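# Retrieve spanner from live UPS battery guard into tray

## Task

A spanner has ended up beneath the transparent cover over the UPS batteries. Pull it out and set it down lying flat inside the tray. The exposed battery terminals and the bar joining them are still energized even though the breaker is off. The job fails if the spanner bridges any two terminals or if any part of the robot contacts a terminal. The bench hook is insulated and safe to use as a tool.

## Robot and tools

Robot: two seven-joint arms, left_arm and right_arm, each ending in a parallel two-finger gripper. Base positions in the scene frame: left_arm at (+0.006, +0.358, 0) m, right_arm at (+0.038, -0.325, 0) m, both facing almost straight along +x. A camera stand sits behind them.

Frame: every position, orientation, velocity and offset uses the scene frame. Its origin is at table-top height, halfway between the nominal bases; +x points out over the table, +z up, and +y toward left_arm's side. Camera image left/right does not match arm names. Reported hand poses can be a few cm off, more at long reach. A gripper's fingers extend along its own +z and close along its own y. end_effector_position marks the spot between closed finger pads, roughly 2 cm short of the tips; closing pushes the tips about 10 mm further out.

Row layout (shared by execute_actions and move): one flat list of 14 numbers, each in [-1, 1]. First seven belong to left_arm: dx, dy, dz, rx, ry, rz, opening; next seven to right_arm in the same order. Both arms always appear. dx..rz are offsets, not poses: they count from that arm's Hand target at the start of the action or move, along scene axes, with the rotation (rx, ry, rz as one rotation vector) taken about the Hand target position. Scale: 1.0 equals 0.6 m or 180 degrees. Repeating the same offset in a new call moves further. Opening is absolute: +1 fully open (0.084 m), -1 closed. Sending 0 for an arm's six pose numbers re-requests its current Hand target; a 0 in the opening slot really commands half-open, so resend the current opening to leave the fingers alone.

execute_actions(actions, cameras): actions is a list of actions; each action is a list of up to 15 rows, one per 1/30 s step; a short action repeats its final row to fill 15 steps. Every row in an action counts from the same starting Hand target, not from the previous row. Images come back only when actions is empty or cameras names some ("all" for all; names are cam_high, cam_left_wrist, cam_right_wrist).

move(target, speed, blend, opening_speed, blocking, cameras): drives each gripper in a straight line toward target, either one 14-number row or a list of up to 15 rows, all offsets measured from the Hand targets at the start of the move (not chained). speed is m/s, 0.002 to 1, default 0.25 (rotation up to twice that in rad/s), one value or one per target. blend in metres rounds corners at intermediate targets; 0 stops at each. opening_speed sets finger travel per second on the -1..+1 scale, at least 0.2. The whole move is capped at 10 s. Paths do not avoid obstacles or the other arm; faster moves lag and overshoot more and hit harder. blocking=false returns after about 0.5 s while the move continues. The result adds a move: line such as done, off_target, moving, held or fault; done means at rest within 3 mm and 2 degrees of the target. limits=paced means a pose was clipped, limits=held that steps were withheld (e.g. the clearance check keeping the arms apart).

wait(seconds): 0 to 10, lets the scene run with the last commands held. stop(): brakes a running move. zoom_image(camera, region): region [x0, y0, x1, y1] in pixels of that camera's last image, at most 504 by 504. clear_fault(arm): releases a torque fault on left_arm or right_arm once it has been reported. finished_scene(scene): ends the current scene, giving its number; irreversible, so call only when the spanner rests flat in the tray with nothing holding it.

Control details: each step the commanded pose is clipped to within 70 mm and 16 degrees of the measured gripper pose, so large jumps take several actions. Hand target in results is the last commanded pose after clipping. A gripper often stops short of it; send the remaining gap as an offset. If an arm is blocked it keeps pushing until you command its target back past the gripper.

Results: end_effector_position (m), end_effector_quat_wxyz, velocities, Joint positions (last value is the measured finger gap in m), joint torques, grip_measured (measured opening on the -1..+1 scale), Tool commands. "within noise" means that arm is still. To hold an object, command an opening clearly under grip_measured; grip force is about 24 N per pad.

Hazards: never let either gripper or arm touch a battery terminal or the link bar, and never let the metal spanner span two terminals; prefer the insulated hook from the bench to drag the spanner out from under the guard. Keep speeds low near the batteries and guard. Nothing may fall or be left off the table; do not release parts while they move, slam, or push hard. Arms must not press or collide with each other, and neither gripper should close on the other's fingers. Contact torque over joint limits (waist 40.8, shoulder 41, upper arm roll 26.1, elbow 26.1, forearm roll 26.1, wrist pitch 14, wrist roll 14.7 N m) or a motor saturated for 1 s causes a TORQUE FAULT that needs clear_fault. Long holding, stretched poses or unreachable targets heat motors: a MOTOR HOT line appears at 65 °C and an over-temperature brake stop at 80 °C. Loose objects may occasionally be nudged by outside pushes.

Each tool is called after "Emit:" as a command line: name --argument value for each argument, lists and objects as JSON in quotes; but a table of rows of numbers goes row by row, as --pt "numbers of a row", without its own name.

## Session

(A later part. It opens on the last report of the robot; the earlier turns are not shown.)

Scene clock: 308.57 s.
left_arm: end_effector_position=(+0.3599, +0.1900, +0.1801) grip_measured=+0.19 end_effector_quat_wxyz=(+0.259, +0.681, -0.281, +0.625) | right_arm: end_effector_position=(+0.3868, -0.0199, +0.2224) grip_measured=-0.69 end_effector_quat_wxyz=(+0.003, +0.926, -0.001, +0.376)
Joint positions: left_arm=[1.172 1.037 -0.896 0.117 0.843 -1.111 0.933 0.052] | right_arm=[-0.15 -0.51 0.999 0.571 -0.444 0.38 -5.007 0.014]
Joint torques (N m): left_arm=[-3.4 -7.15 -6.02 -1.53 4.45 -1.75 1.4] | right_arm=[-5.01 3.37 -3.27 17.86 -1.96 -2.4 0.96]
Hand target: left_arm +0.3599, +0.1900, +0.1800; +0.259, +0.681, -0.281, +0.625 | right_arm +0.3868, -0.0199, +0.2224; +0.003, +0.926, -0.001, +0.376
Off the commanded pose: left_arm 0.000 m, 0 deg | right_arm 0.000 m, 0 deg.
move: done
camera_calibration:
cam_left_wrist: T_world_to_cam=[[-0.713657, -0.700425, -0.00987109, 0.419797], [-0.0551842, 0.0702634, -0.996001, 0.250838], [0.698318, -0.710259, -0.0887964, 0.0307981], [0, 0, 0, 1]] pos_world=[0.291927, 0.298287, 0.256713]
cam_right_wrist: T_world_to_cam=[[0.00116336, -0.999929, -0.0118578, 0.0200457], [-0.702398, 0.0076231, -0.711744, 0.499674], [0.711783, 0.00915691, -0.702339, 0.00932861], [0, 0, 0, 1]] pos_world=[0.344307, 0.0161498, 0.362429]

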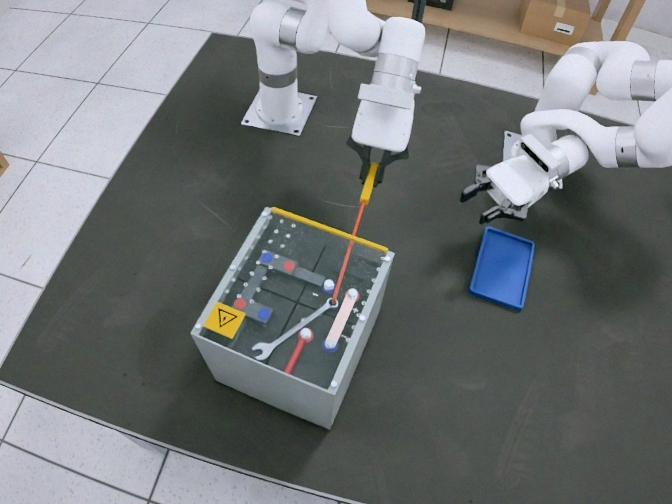

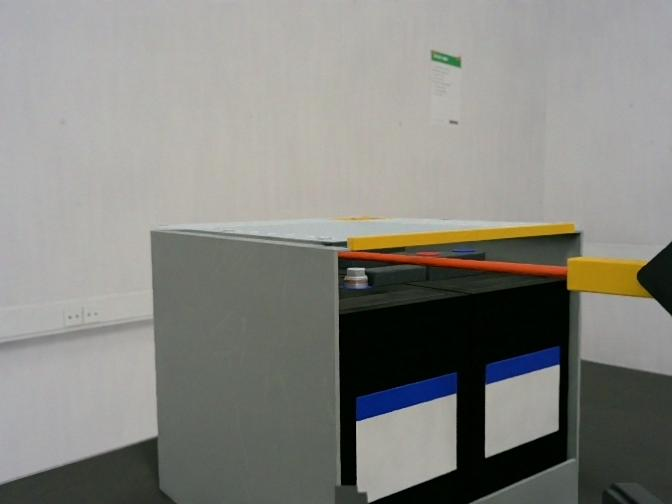

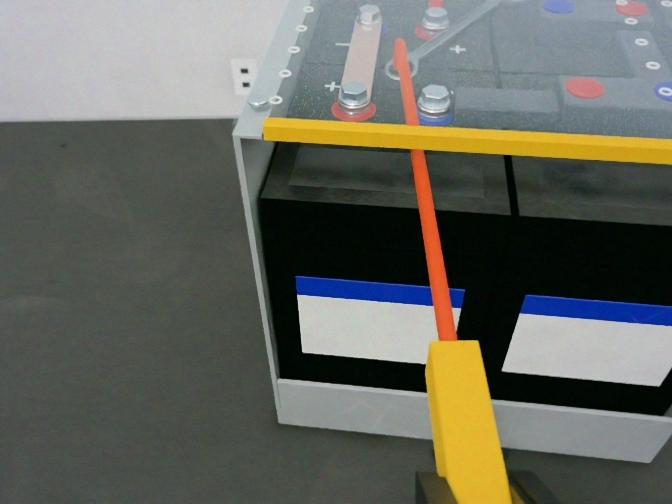

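Emit:
move --pt "0 0 0 0 0 0 0.2 0.0 -0.0035 0 0 0 0 -1" --pt "0 0 0 0 0 0 0.2 0.0 -0.0035 -0.015 0 0 0 -1" --speed 0.03 --cameras '["cam_left_wrist","cam_right_wrist","cam_high"]'

Emit:
zoom_image --camera "cam_right_wrist" --region '[340, 10, 460, 130]'

Emit:
zoom_image --camera "cam_high" --region '[280, 250, 380, 350]'

Scene clock: 323.73 s.
left_arm: end_effector_position=(+0.3599, +0.1900, +0.1801) grip_measured=+0.19 end_effector_quat_wxyz=(+0.259, +0.681, -0.281, +0.625) | right_arm: end_effector_position=(+0.3868, -0.0220, +0.2135) grip_measured=-0.69 end_effector_quat_wxyz=(+0.003, +0.926, -0.001, +0.376)
Joint positions: left_arm=[1.172 1.037 -0.896 0.117 0.843 -1.111 0.933 0.052] | right_arm=[-0.178 -0.508 1.026 0.555 -0.461 0.353 -4.984 0.014]
Joint torques (N m): left_arm=[-3.31 -7.82 -6 -1.7 4.28 -1.52 1.21] | right_arm=[-4.76 4.23 -3.04 10.76 -1.73 -2.2 0.97]
Hand target: left_arm +0.3599, +0.1900, +0.1800; +0.259, +0.681, -0.281, +0.625 | right_arm +0.3868, -0.0220, +0.2134; +0.003, +0.926, -0.001, +0.376
Off the commanded pose: left_arm 0.000 m, 0 deg | right_arm 0.000 m, 0 deg.
move: done
camera_calibration:
cam_left_wrist: T_world_to_cam=[[-0.713657, -0.700425, -0.00987109, 0.419797], [-0.0551842, 0.0702634, -0.996001, 0.250838], [0.698318, -0.710259, -0.0887964, 0.0307981], [0, 0, 0, 1]] pos_world=[0.291927, 0.298287, 0.256713]
cam_right_wrist: T_world_to_cam=[[0.00116358, -0.999927, -0.0119992, 0.0178892], [-0.702398, 0.0077236, -0.711742, 0.493283], [0.711783, 0.00925639, -0.702338, 0.00302537], [0, 0, 0, 1]] pos_world=[0.344307, 0.01405, 0.35343]

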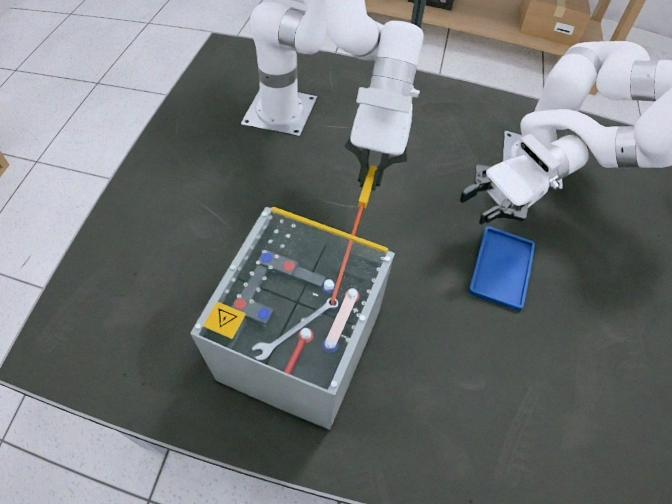

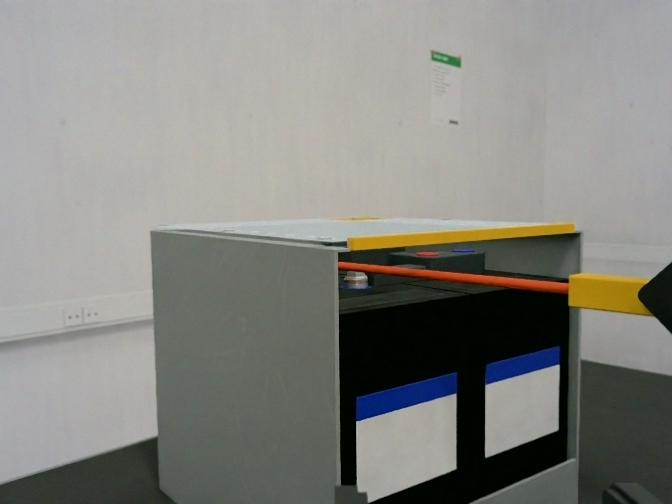

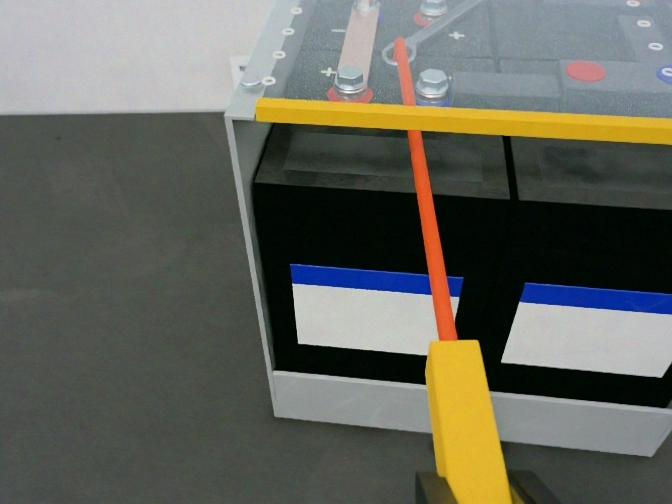

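Scaled by 4.200 from the camera's 672x504 image, which has a finer 960x720 frame.

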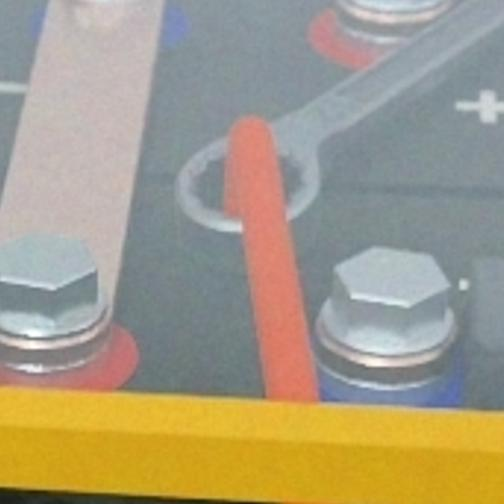

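Scaled by 5.040 from the camera's 672x504 image, which has a finer 960x720 frame.

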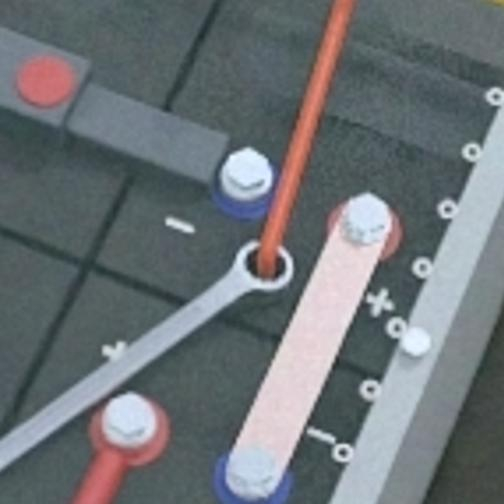

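Emit:
zoom_image --camera "cam_right_wrist" --region '[375, 35, 425, 75]'

Emit:
zoom_image --camera "cam_high" --region '[315, 285, 350, 315]'

Scaled by 10.080 from the camera's 672x504 image, which has a finer 960x720 frame.

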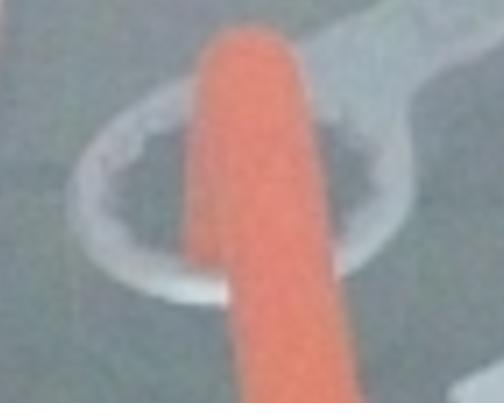

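Scaled by 14.400 from the camera's 672x504 image, which has a finer 960x720 frame.

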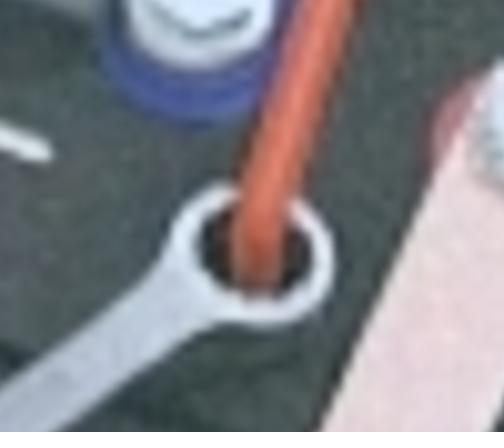

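Emit:
move --pt "0 0 0 0 0 0 0.2 0.0 -0.01 0 0 0 0 -1" --pt "0 0 0 0 0 0 0.2 0.0 -0.03 0.003 0 0 0 -1" --speed 0.03 --blend 0.002 --cameras '["cam_right_wrist","cam_high"]'

Emit:
zoom_image --camera "cam_right_wrist" --region '[340, 10, 460, 130]'

Emit:
zoom_image --camera "cam_high" --region '[250, 250, 380, 380]'

Scene clock: 333.30 s.
left_arm: end_effector_position=(+0.3599, +0.1900, +0.1801) grip_measured=+0.19 end_effector_quat_wxyz=(+0.259, +0.681, -0.281, +0.625) | right_arm: end_effector_position=(+0.3868, -0.0400, +0.2152) grip_measured=-0.69 end_effector_quat_wxyz=(+0.003, +0.926, -0.001, +0.376)
Joint positions: left_arm=[1.172 1.037 -0.896 0.117 0.843 -1.111 0.933 0.052] | right_arm=[-0.12 -0.536 0.942 0.505 -0.443 0.334 -5.03 0.014]
Joint torques (N m): left_arm=[-3.33 -8.06 -5.92 -1.69 4.32 -1.32 1.06] | right_arm=[4.8 -9.98 -6.41 11.31 3.27 -2.47 -1.25]
Hand target: left_arm +0.3599, +0.1900, +0.1800; +0.259, +0.681, -0.281, +0.625 | right_arm +0.3868, -0.0400, +0.2152; +0.003, +0.926, -0.001, +0.376
Off the commanded pose: left_arm 0.000 m, 0 deg | right_arm 0.000 m, 0 deg.
move: done
camera_calibration:
cam_right_wrist: T_world_to_cam=[[0.00109277, -0.999928, -0.0119286, -0.0000887229], [-0.702398, 0.0077231, -0.711743, 0.494703], [0.711784, 0.00915639, -0.702339, 0.00445547], [0, 0, 0, 1]] pos_world=[0.344307, -0.00395015, 0.35523]
Images, in order (width x height): cam_high 672x504, cam_right_wrist 672x504.

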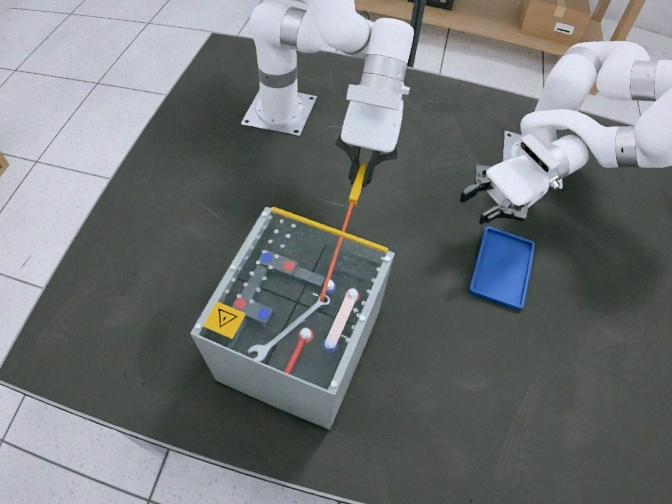

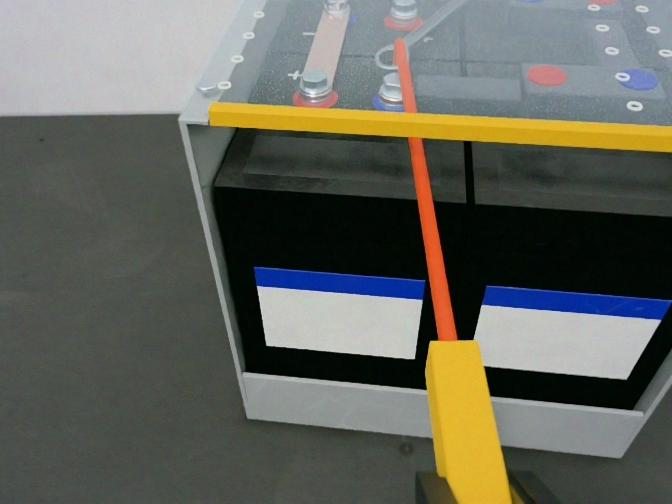

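Scaled by 4.200 from the camera's 672x504 image, which has a finer 960x720 frame.

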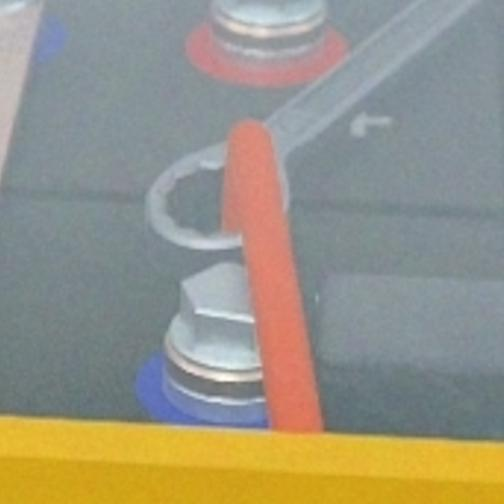

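Scaled by 3.877 from the camera's 672x504 image, which has a finer 960x720 frame.

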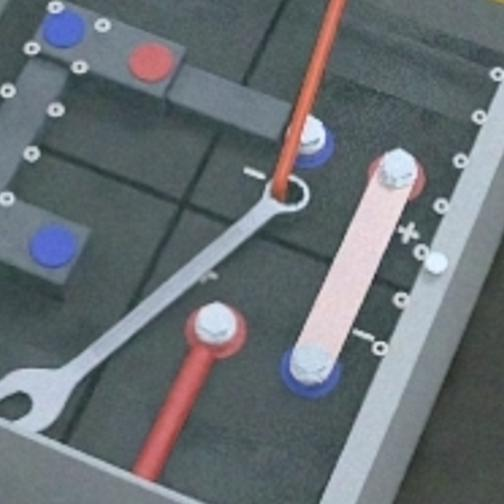

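Emit:
move --pt "0 0 0 0 0 0 0.2 0.0 -0.05 -0.001 0 0 0 -1" --speed 0.03 --cameras '["cam_right_wrist","cam_high"]'

Emit:
zoom_image --camera "cam_right_wrist" --region '[340, 10, 460, 130]'

Emit:
zoom_image --camera "cam_high" --region '[250, 250, 380, 380]'

Scene clock: 339.27 s.
left_arm: end_effector_position=(+0.3599, +0.1900, +0.1801) grip_measured=+0.19 end_effector_quat_wxyz=(+0.259, +0.681, -0.281, +0.625) | right_arm: end_effector_position=(+0.3868, -0.0699, +0.2146) grip_measured=-0.69 end_effector_quat_wxyz=(+0.003, +0.926, -0.001, +0.376)
Joint positions: left_arm=[1.172 1.037 -0.896 0.117 0.843 -1.111 0.933 0.052] | right_arm=[-0.05 -0.581 0.825 0.422 -0.424 0.295 -5.099 0.014]
Joint torques (N m): left_arm=[-3.29 -8.54 -5.91 -1.66 4.21 -1.17 0.79] | right_arm=[4.13 -10.56 -6.38 11.24 3.41 -2.19 -1.19]
Hand target: left_arm +0.3599, +0.1900, +0.1800; +0.259, +0.681, -0.281, +0.625 | right_arm +0.3868, -0.0700, +0.2146; +0.003, +0.926, -0.001, +0.376
Off the commanded pose: left_arm 0.000 m, 0 deg | right_arm 0.000 m, 0 deg.
move: done
camera_calibration:
cam_right_wrist: T_world_to_cam=[[0.00116358, -0.999927, -0.0119992, -0.0300929], [-0.702398, 0.0077236, -0.711742, 0.494508], [0.711783, 0.00925639, -0.702338, 0.00431249], [0, 0, 0, 1]] pos_world=[0.344307, -0.03395, 0.35463]
Images, in order (width x height): cam_high 672x504, cam_right_wrist 672x504.

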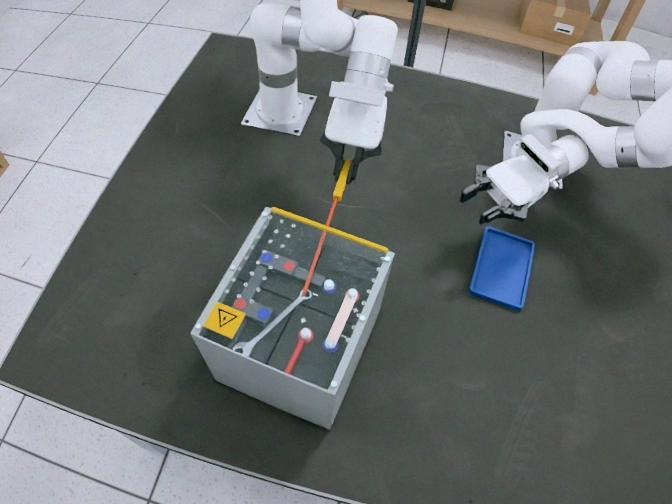

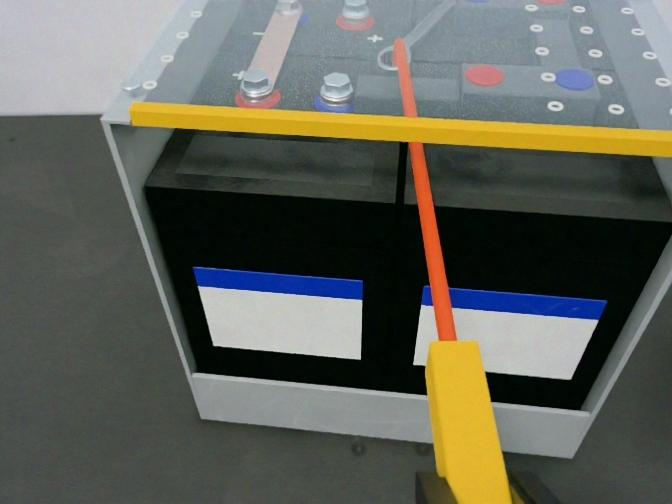

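Scaled by 4.200 from the camera's 672x504 image, which has a finer 960x720 frame.

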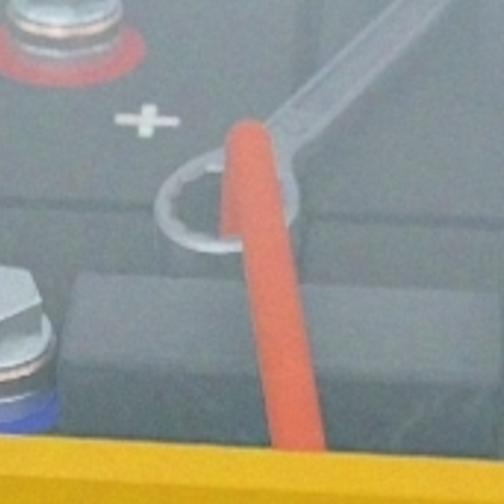

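Scaled by 3.877 from the camera's 672x504 image, which has a finer 960x720 frame.

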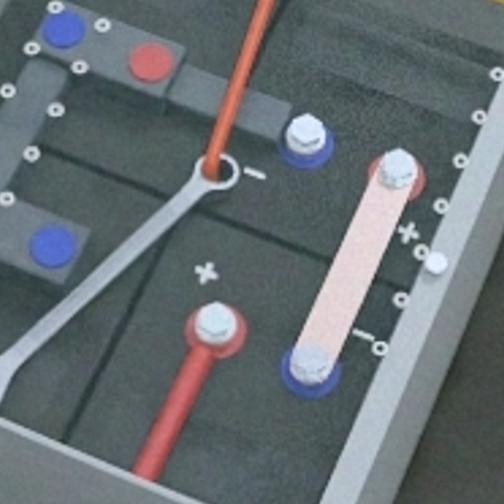

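Emit:
move --pt "0 0 0 0 0 0 0.2 -0.015 -0.002 -0.002 0 0 0 -1" --pt "0 0 0 0 0 0 0.2 -0.03 -0.002 -0.001 0 0 0 -1" --speed 0.03 --cameras '["cam_right_wrist","cam_high"]'

Emit:
zoom_image --camera "cam_right_wrist" --region '[340, 10, 460, 130]'

Emit:
zoom_image --camera "cam_high" --region '[230, 240, 340, 350]'

Scene clock: 344.53 s.
left_arm: end_effector_position=(+0.3599, +0.1900, +0.1801) grip_measured=+0.19 end_effector_quat_wxyz=(+0.259, +0.681, -0.281, +0.625) | right_arm: end_effector_position=(+0.3688, -0.0712, +0.2140) grip_measured=-0.69 end_effector_quat_wxyz=(+0.003, +0.926, -0.001, +0.376)
Joint positions: left_arm=[1.172 1.037 -0.896 0.117 0.843 -1.111 0.933 0.052] | right_arm=[0.033 -0.63 0.796 0.383 -0.384 0.327 -5.101 0.014]
Joint torques (N m): left_arm=[-3.39 -8.81 -6.05 -1.82 4.27 -0.97 0.61] | right_arm=[5.44 -10.11 -5.7 11.04 3.3 -0.34 -1.32]
Hand target: left_arm +0.3599, +0.1900, +0.1800; +0.259, +0.681, -0.281, +0.625 | right_arm +0.3688, -0.0712, +0.2140; +0.003, +0.926, -0.001, +0.376
Off the commanded pose: left_arm 0.000 m, 0 deg | right_arm 0.000 m, 0 deg.
move: done
camera_calibration:
cam_right_wrist: T_world_to_cam=[[0.00102217, -0.999927, -0.0119994, -0.031233], [-0.702397, 0.00782309, -0.711742, 0.48145], [0.711784, 0.00915588, -0.702338, 0.0167101], [0, 0, 0, 1]] pos_world=[0.326307, -0.0351501, 0.35403]
Images, in order (width x height): cam_high 672x504, cam_right_wrist 672x504.

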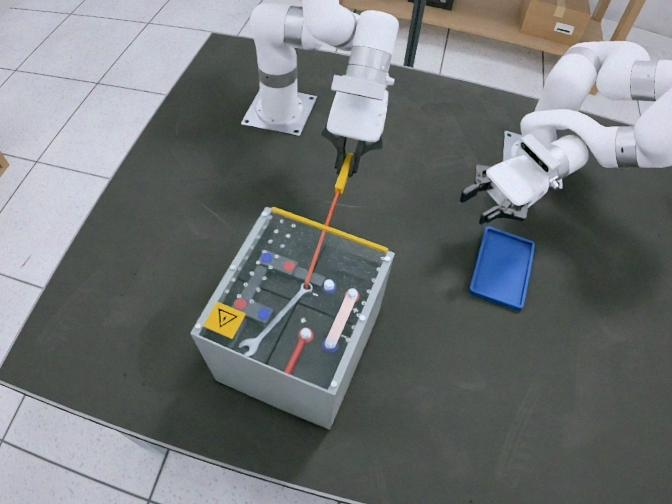

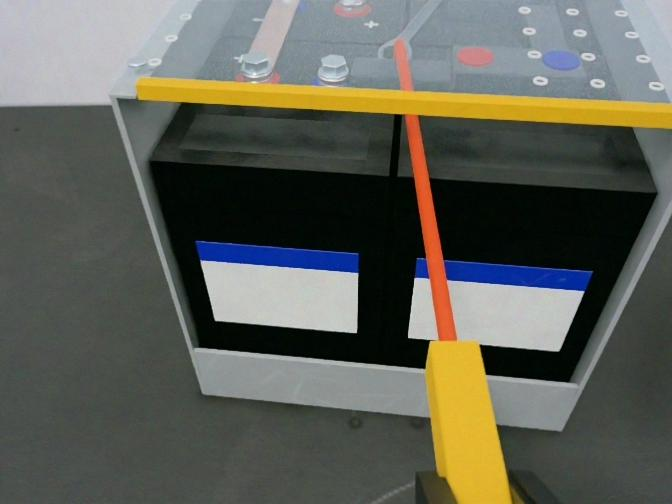

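Scaled by 4.200 from the camera's 672x504 image, which has a finer 960x720 frame.

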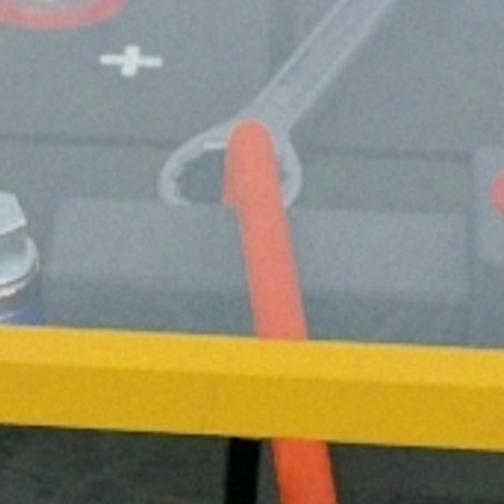

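Scaled by 4.582 from the camera's 672x504 image, which has a finer 960x720 frame.

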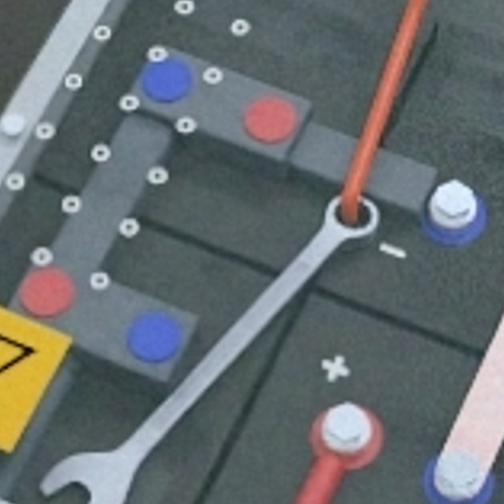

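Emit:
move --pt "0 0 0 0 0 0 0.2 -0.008 0 -0.001 0 0 0 -1" --pt "0 0 0 0 0 0 0.2 -0.010 0 0.012 0 0 0 -1" --speed 0.02 --blend 0.001 --cameras '["cam_right_wrist","cam_high"]'

Emit:
zoom_image --camera "cam_right_wrist" --region '[340, 10, 460, 130]'

Emit:
zoom_image --camera "cam_high" --region '[280, 265, 340, 325]'

Scene clock: 349.83 s.
left_arm: end_effector_position=(+0.3599, +0.1900, +0.1801) grip_measured=+0.19 end_effector_quat_wxyz=(+0.259, +0.681, -0.281, +0.625) | right_arm: end_effector_position=(+0.3628, -0.0712, +0.2212) grip_measured=-0.69 end_effector_quat_wxyz=(+0.003, +0.927, -0.001, +0.376)
Joint positions: left_arm=[1.172 1.037 -0.896 0.117 0.843 -1.111 0.933 0.052] | right_arm=[0.082 -0.654 0.765 0.382 -0.36 0.363 -5.121 0.014]
Joint torques (N m): left_arm=[-3.35 -8.98 -5.87 -1.8 4.17 -0.93 0.55] | right_arm=[4.59 -10.03 -5.97 17.85 3.11 -0.37 -1.31]
Hand target: left_arm +0.3599, +0.1900, +0.1800; +0.259, +0.681, -0.281, +0.625 | right_arm +0.3628, -0.0712, +0.2212; +0.003, +0.926, -0.001, +0.376
Off the commanded pose: left_arm 0.000 m, 0 deg | right_arm 0.000 m, 0 deg.
move: done
camera_calibration:
cam_right_wrist: T_world_to_cam=[[0.00109277, -0.999928, -0.0119286, -0.0311887], [-0.702398, 0.0077231, -0.711743, 0.482357], [0.711784, 0.00915639, -0.702339, 0.026038], [0, 0, 0, 1]] pos_world=[0.320307, -0.0351502, 0.36123]
Images, in order (width x height): cam_high 672x504, cam_right_wrist 672x504.

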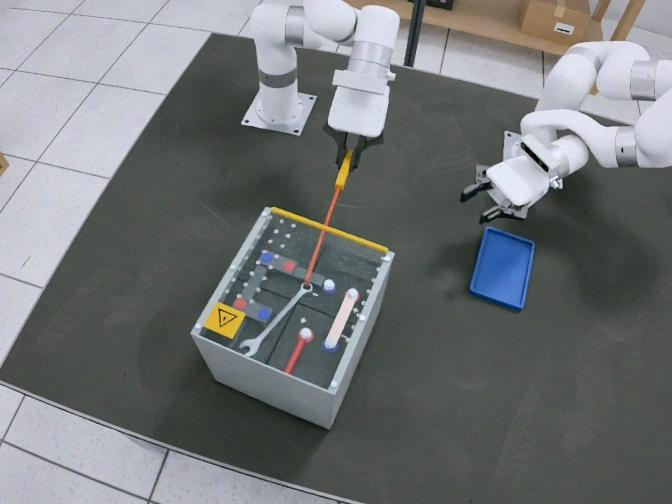

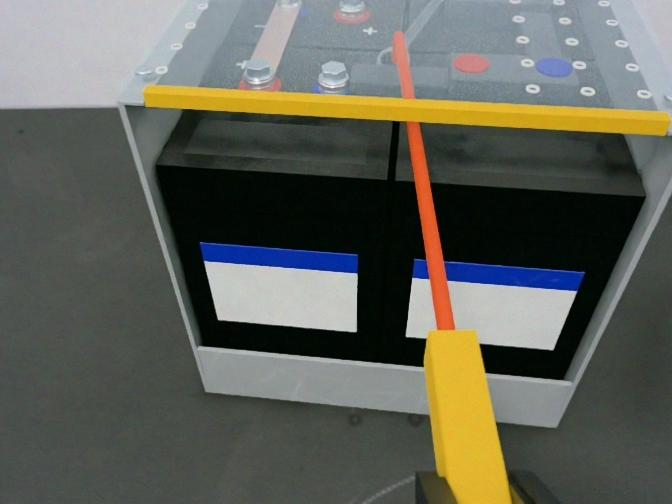

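Scaled by 4.200 from the camera's 672x504 image, which has a finer 960x720 frame.

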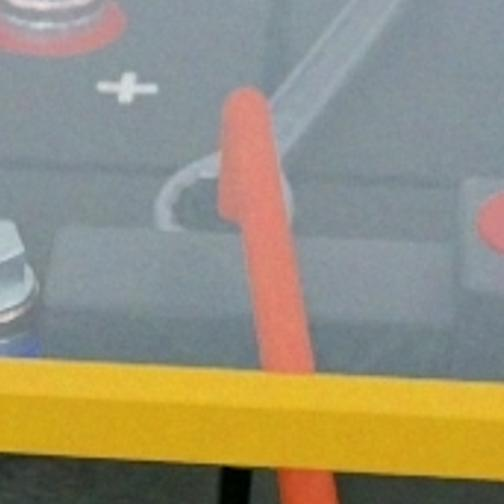

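Scaled by 8.400 from the camera's 672x504 image, which has a finer 960x720 frame.

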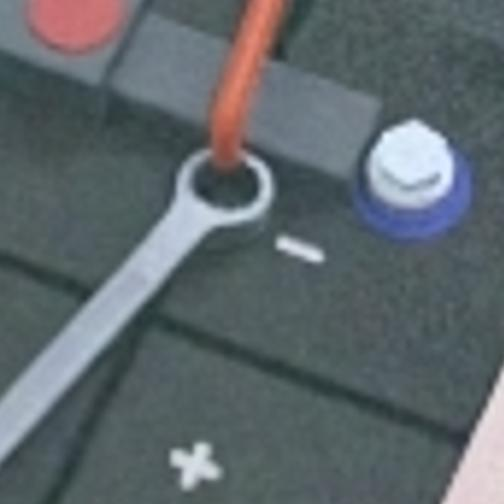

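Emit:
zoom_image --camera "cam_right_wrist" --region '[370, 20, 430, 80]'

Emit:
zoom_image --camera "cam_high" --region '[292, 272, 322, 302]'

Emit:
zoom_image --camera "cam_high" --region '[230, 280, 290, 370]'

Scaled by 8.400 from the camera's 672x504 image, which has a finer 960x720 frame.

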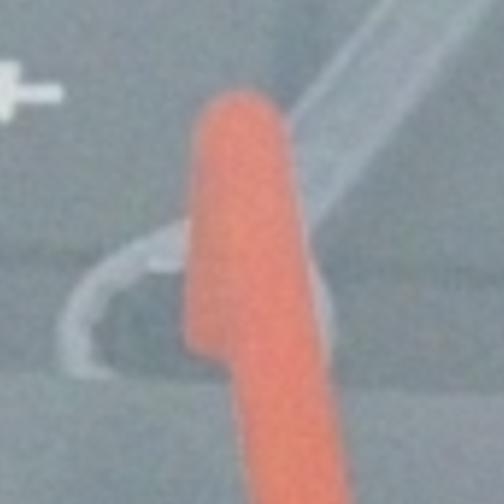

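Scaled by 16.800 from the camera's 672x504 image, which has a finer 960x720 frame.

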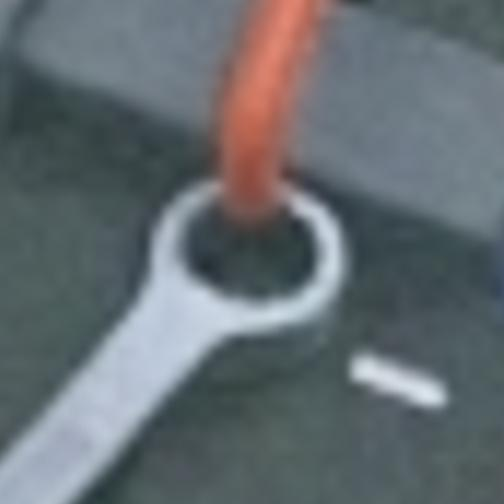

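Scaled by 5.600 from the camera's 672x504 image, which has a finer 960x720 frame.

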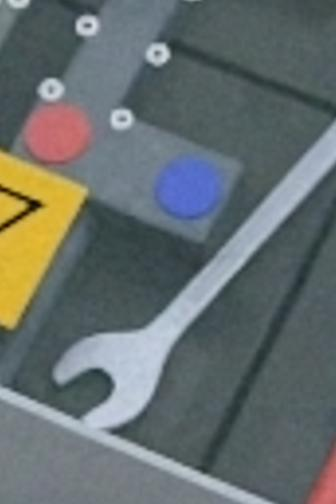

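Emit:
move --pt "0 0 0 0 0 0 0.2 0.011 0 0 0 0 0 -1" --pt "0 0 0 0 0 0 0.2 0.0145 0 0.0387 0 0.0465 0 -1" --speed 0.03 --blend 0.001 --cameras '["cam_right_wrist","cam_left_wrist","cam_high"]'

Emit:
zoom_image --camera "cam_right_wrist" --region '[370, 10, 450, 90]'

Emit:
zoom_image --camera "cam_high" --region '[287, 267, 327, 307]'

Emit:
zoom_image --camera "cam_left_wrist" --region '[320, 220, 600, 320]'

Scene clock: 380.13 s.
left_arm: end_effector_position=(+0.3599, +0.1900, +0.1801) grip_measured=+0.19 end_effector_quat_wxyz=(+0.259, +0.681, -0.281, +0.625) | right_arm: end_effector_position=(+0.3715, -0.0712, +0.2444) grip_measured=-0.69 end_effector_quat_wxyz=(+0.003, +0.951, -0.001, +0.308)
Joint positions: left_arm=[1.172 1.037 -0.896 0.117 0.843 -1.111 0.933 0.052] | right_arm=[0.198 -0.565 0.587 0.514 -0.247 0.553 -5.32 0.014]
Joint torques (N m): left_arm=[-3.24 -9.81 -5.92 -1.88 4.17 -0.54 0.26] | right_arm=[4.8 1.49 -4.79 17.46 3.11 -0.1 -1.27]
Hand target: left_arm +0.3599, +0.1900, +0.1800; +0.259, +0.681, -0.281, +0.625 | right_arm +0.3715, -0.0712, +0.2445; +0.003, +0.951, -0.001, +0.308
Off the commanded pose: left_arm 0.000 m, 0 deg | right_arm 0.000 m, 0 deg.
move: done
camera_calibration:
cam_left_wrist: T_world_to_cam=[[-0.713657, -0.700425, -0.00987109, 0.419797], [-0.0551842, 0.0702634, -0.996001, 0.250838], [0.698318, -0.710259, -0.0887964, 0.0307981], [0, 0, 0, 1]] pos_world=[0.291927, 0.298287, 0.256713]
cam_right_wrist: T_world_to_cam=[[-0.000654244, -0.999928, -0.0119605, -0.0302648], [-0.79849, 0.00772268, -0.601958, 0.513822], [0.602007, 0.00915651, -0.798438, 0.100413], [0, 0, 0, 1]] pos_world=[0.349813, -0.0351502, 0.389111]

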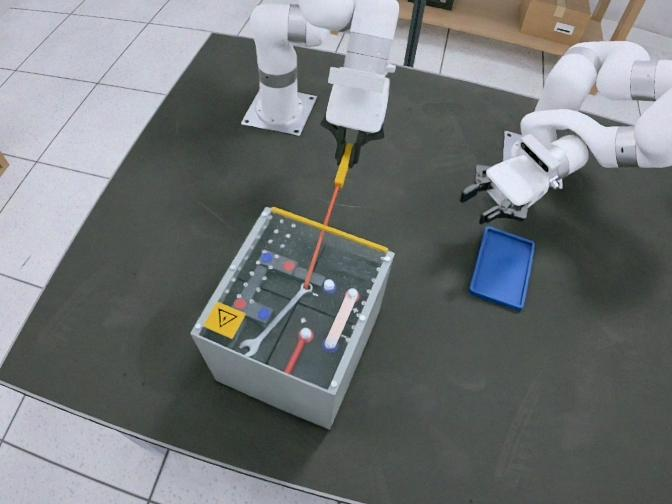

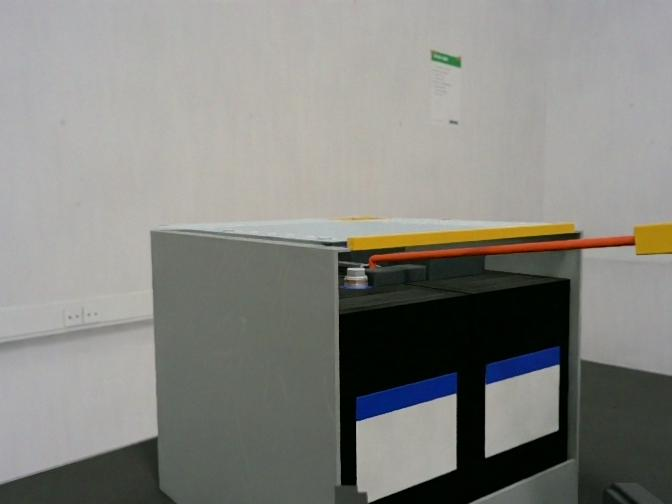

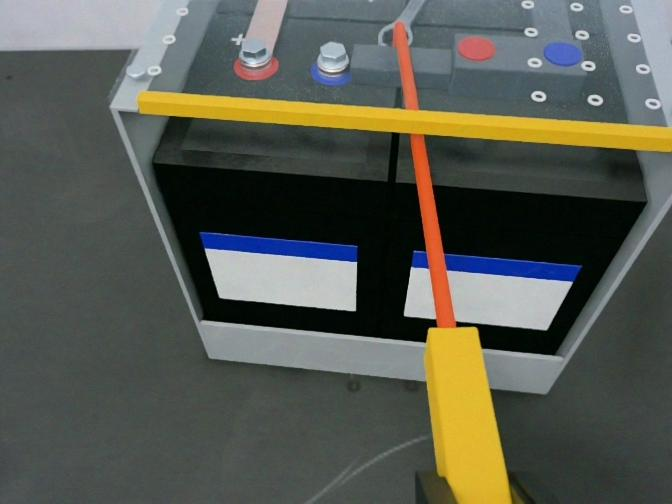

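Scaled by 6.300 from the camera's 672x504 image, which has a finer 960x720 frame.

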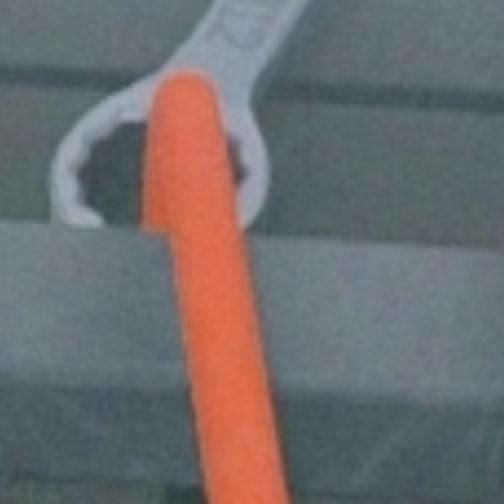

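Scaled by 12.600 from the camera's 672x504 image, which has a finer 960x720 frame.

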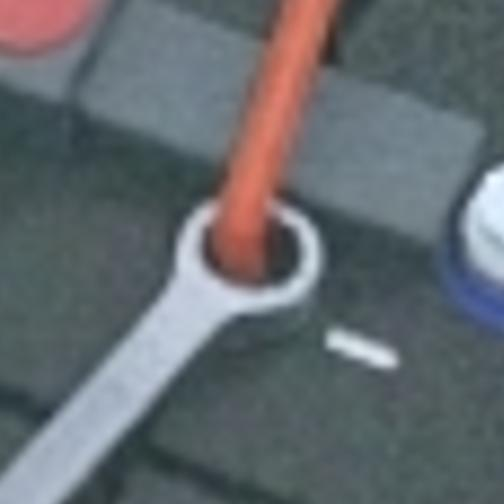

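Scaled by 1.800 from the camera's 672x504 image, which has a finer 960x720 frame.

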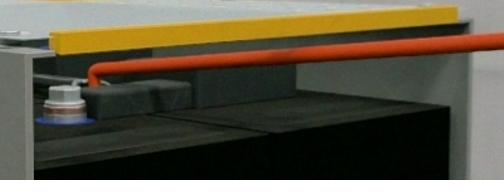

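Emit:
move --pt "0 0 0 0 0 0 0.2 0 -0.005 -0.0015 0.19 0 -0.027 -1" --speed 0.1 --cameras '["cam_right_wrist","cam_left_wrist","cam_high"]'

Emit:
zoom_image --camera "cam_right_wrist" --region '[340, 0, 470, 130]'

Emit:
zoom_image --camera "cam_high" --region '[287, 267, 327, 307]'

Emit:
zoom_image --camera "cam_left_wrist" --region '[330, 230, 450, 300]'

Scene clock: 387.93 s.
left_arm: end_effector_position=(+0.3599, +0.1900, +0.1801) grip_measured=+0.19 end_effector_quat_wxyz=(+0.259, +0.681, -0.281, +0.625) | right_arm: end_effector_position=(+0.3715, -0.0742, +0.2436) grip_measured=-0.69 end_effector_quat_wxyz=(-0.264, +0.909, -0.131, +0.293)
Joint positions: left_arm=[1.172 1.037 -0.896 0.117 0.843 -1.111 0.933 0.052] | right_arm=[0.546 -0.599 0.146 0.225 0.094 0.01 -5.389 0.014]
Joint torques (N m): left_arm=[-3.41 -10.26 -6.06 -1.86 4.31 -0.35 0] | right_arm=[4.71 -0.23 -2.19 12.67 2.51 -3.28 -1.27]
Hand target: left_arm +0.3599, +0.1900, +0.1800; +0.259, +0.681, -0.281, +0.625 | right_arm +0.3715, -0.0742, +0.2436; -0.264, +0.909, -0.131, +0.293
Off the commanded pose: left_arm 0.000 m, 0 deg | right_arm 0.000 m, 0 deg.
move: done
camera_calibration:
cam_left_wrist: T_world_to_cam=[[-0.713657, -0.700425, -0.00987109, 0.419797], [-0.0551842, 0.0702634, -0.996001, 0.250838], [0.698318, -0.710259, -0.0887964, 0.0307981], [0, 0, 0, 1]] pos_world=[0.291927, 0.298287, 0.256713]
cam_right_wrist: T_world_to_cam=[[-0.080195, -0.816855, -0.571242, 0.146065], [-0.780337, 0.408024, -0.47391, 0.505093], [0.620196, 0.407755, -0.670143, 0.0913338], [0, 0, 0, 1]] pos_world=[0.349212, -0.124018, 0.384014]

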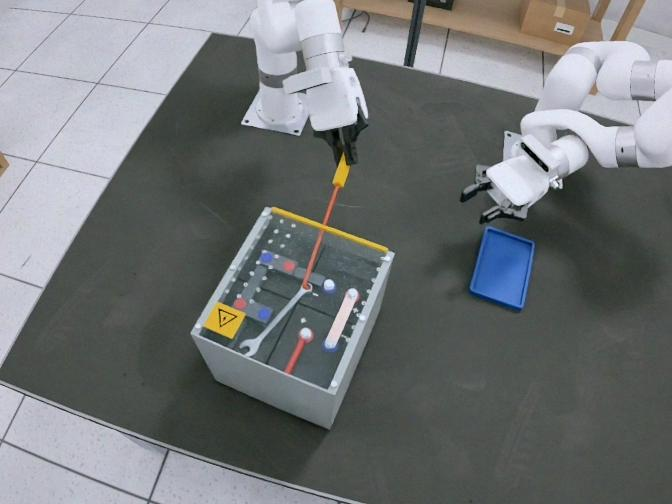

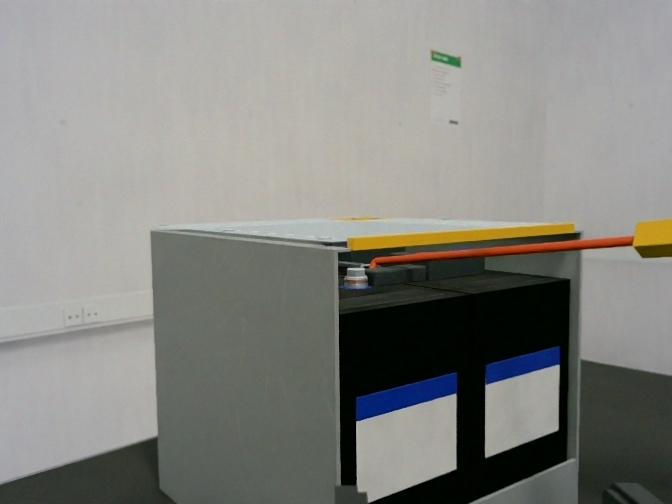

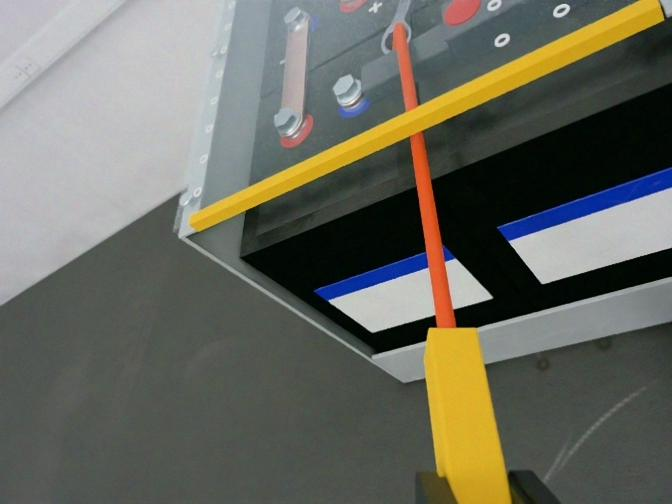

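Scaled by 3.877 from the camera's 672x504 image, which has a finer 960x720 frame.

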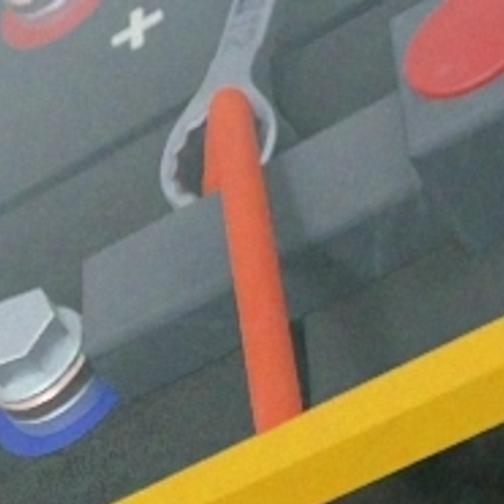

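Scaled by 12.600 from the camera's 672x504 image, which has a finer 960x720 frame.

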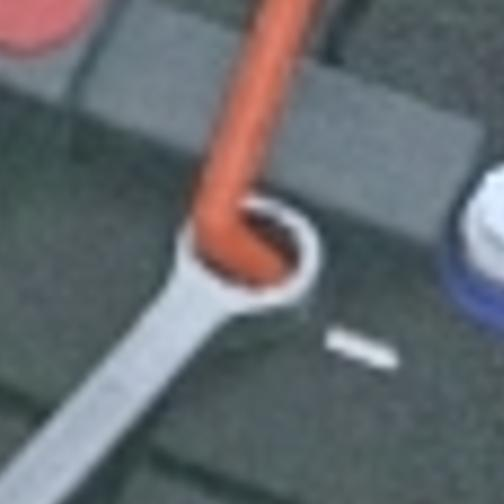

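Scaled by 4.200 from the camera's 672x504 image, which has a finer 960x720 frame.

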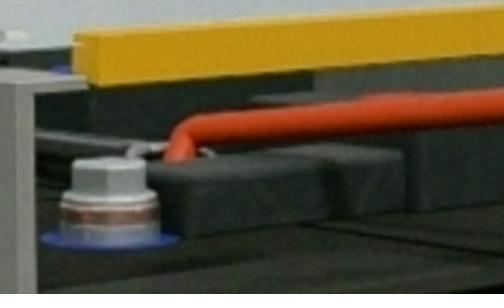

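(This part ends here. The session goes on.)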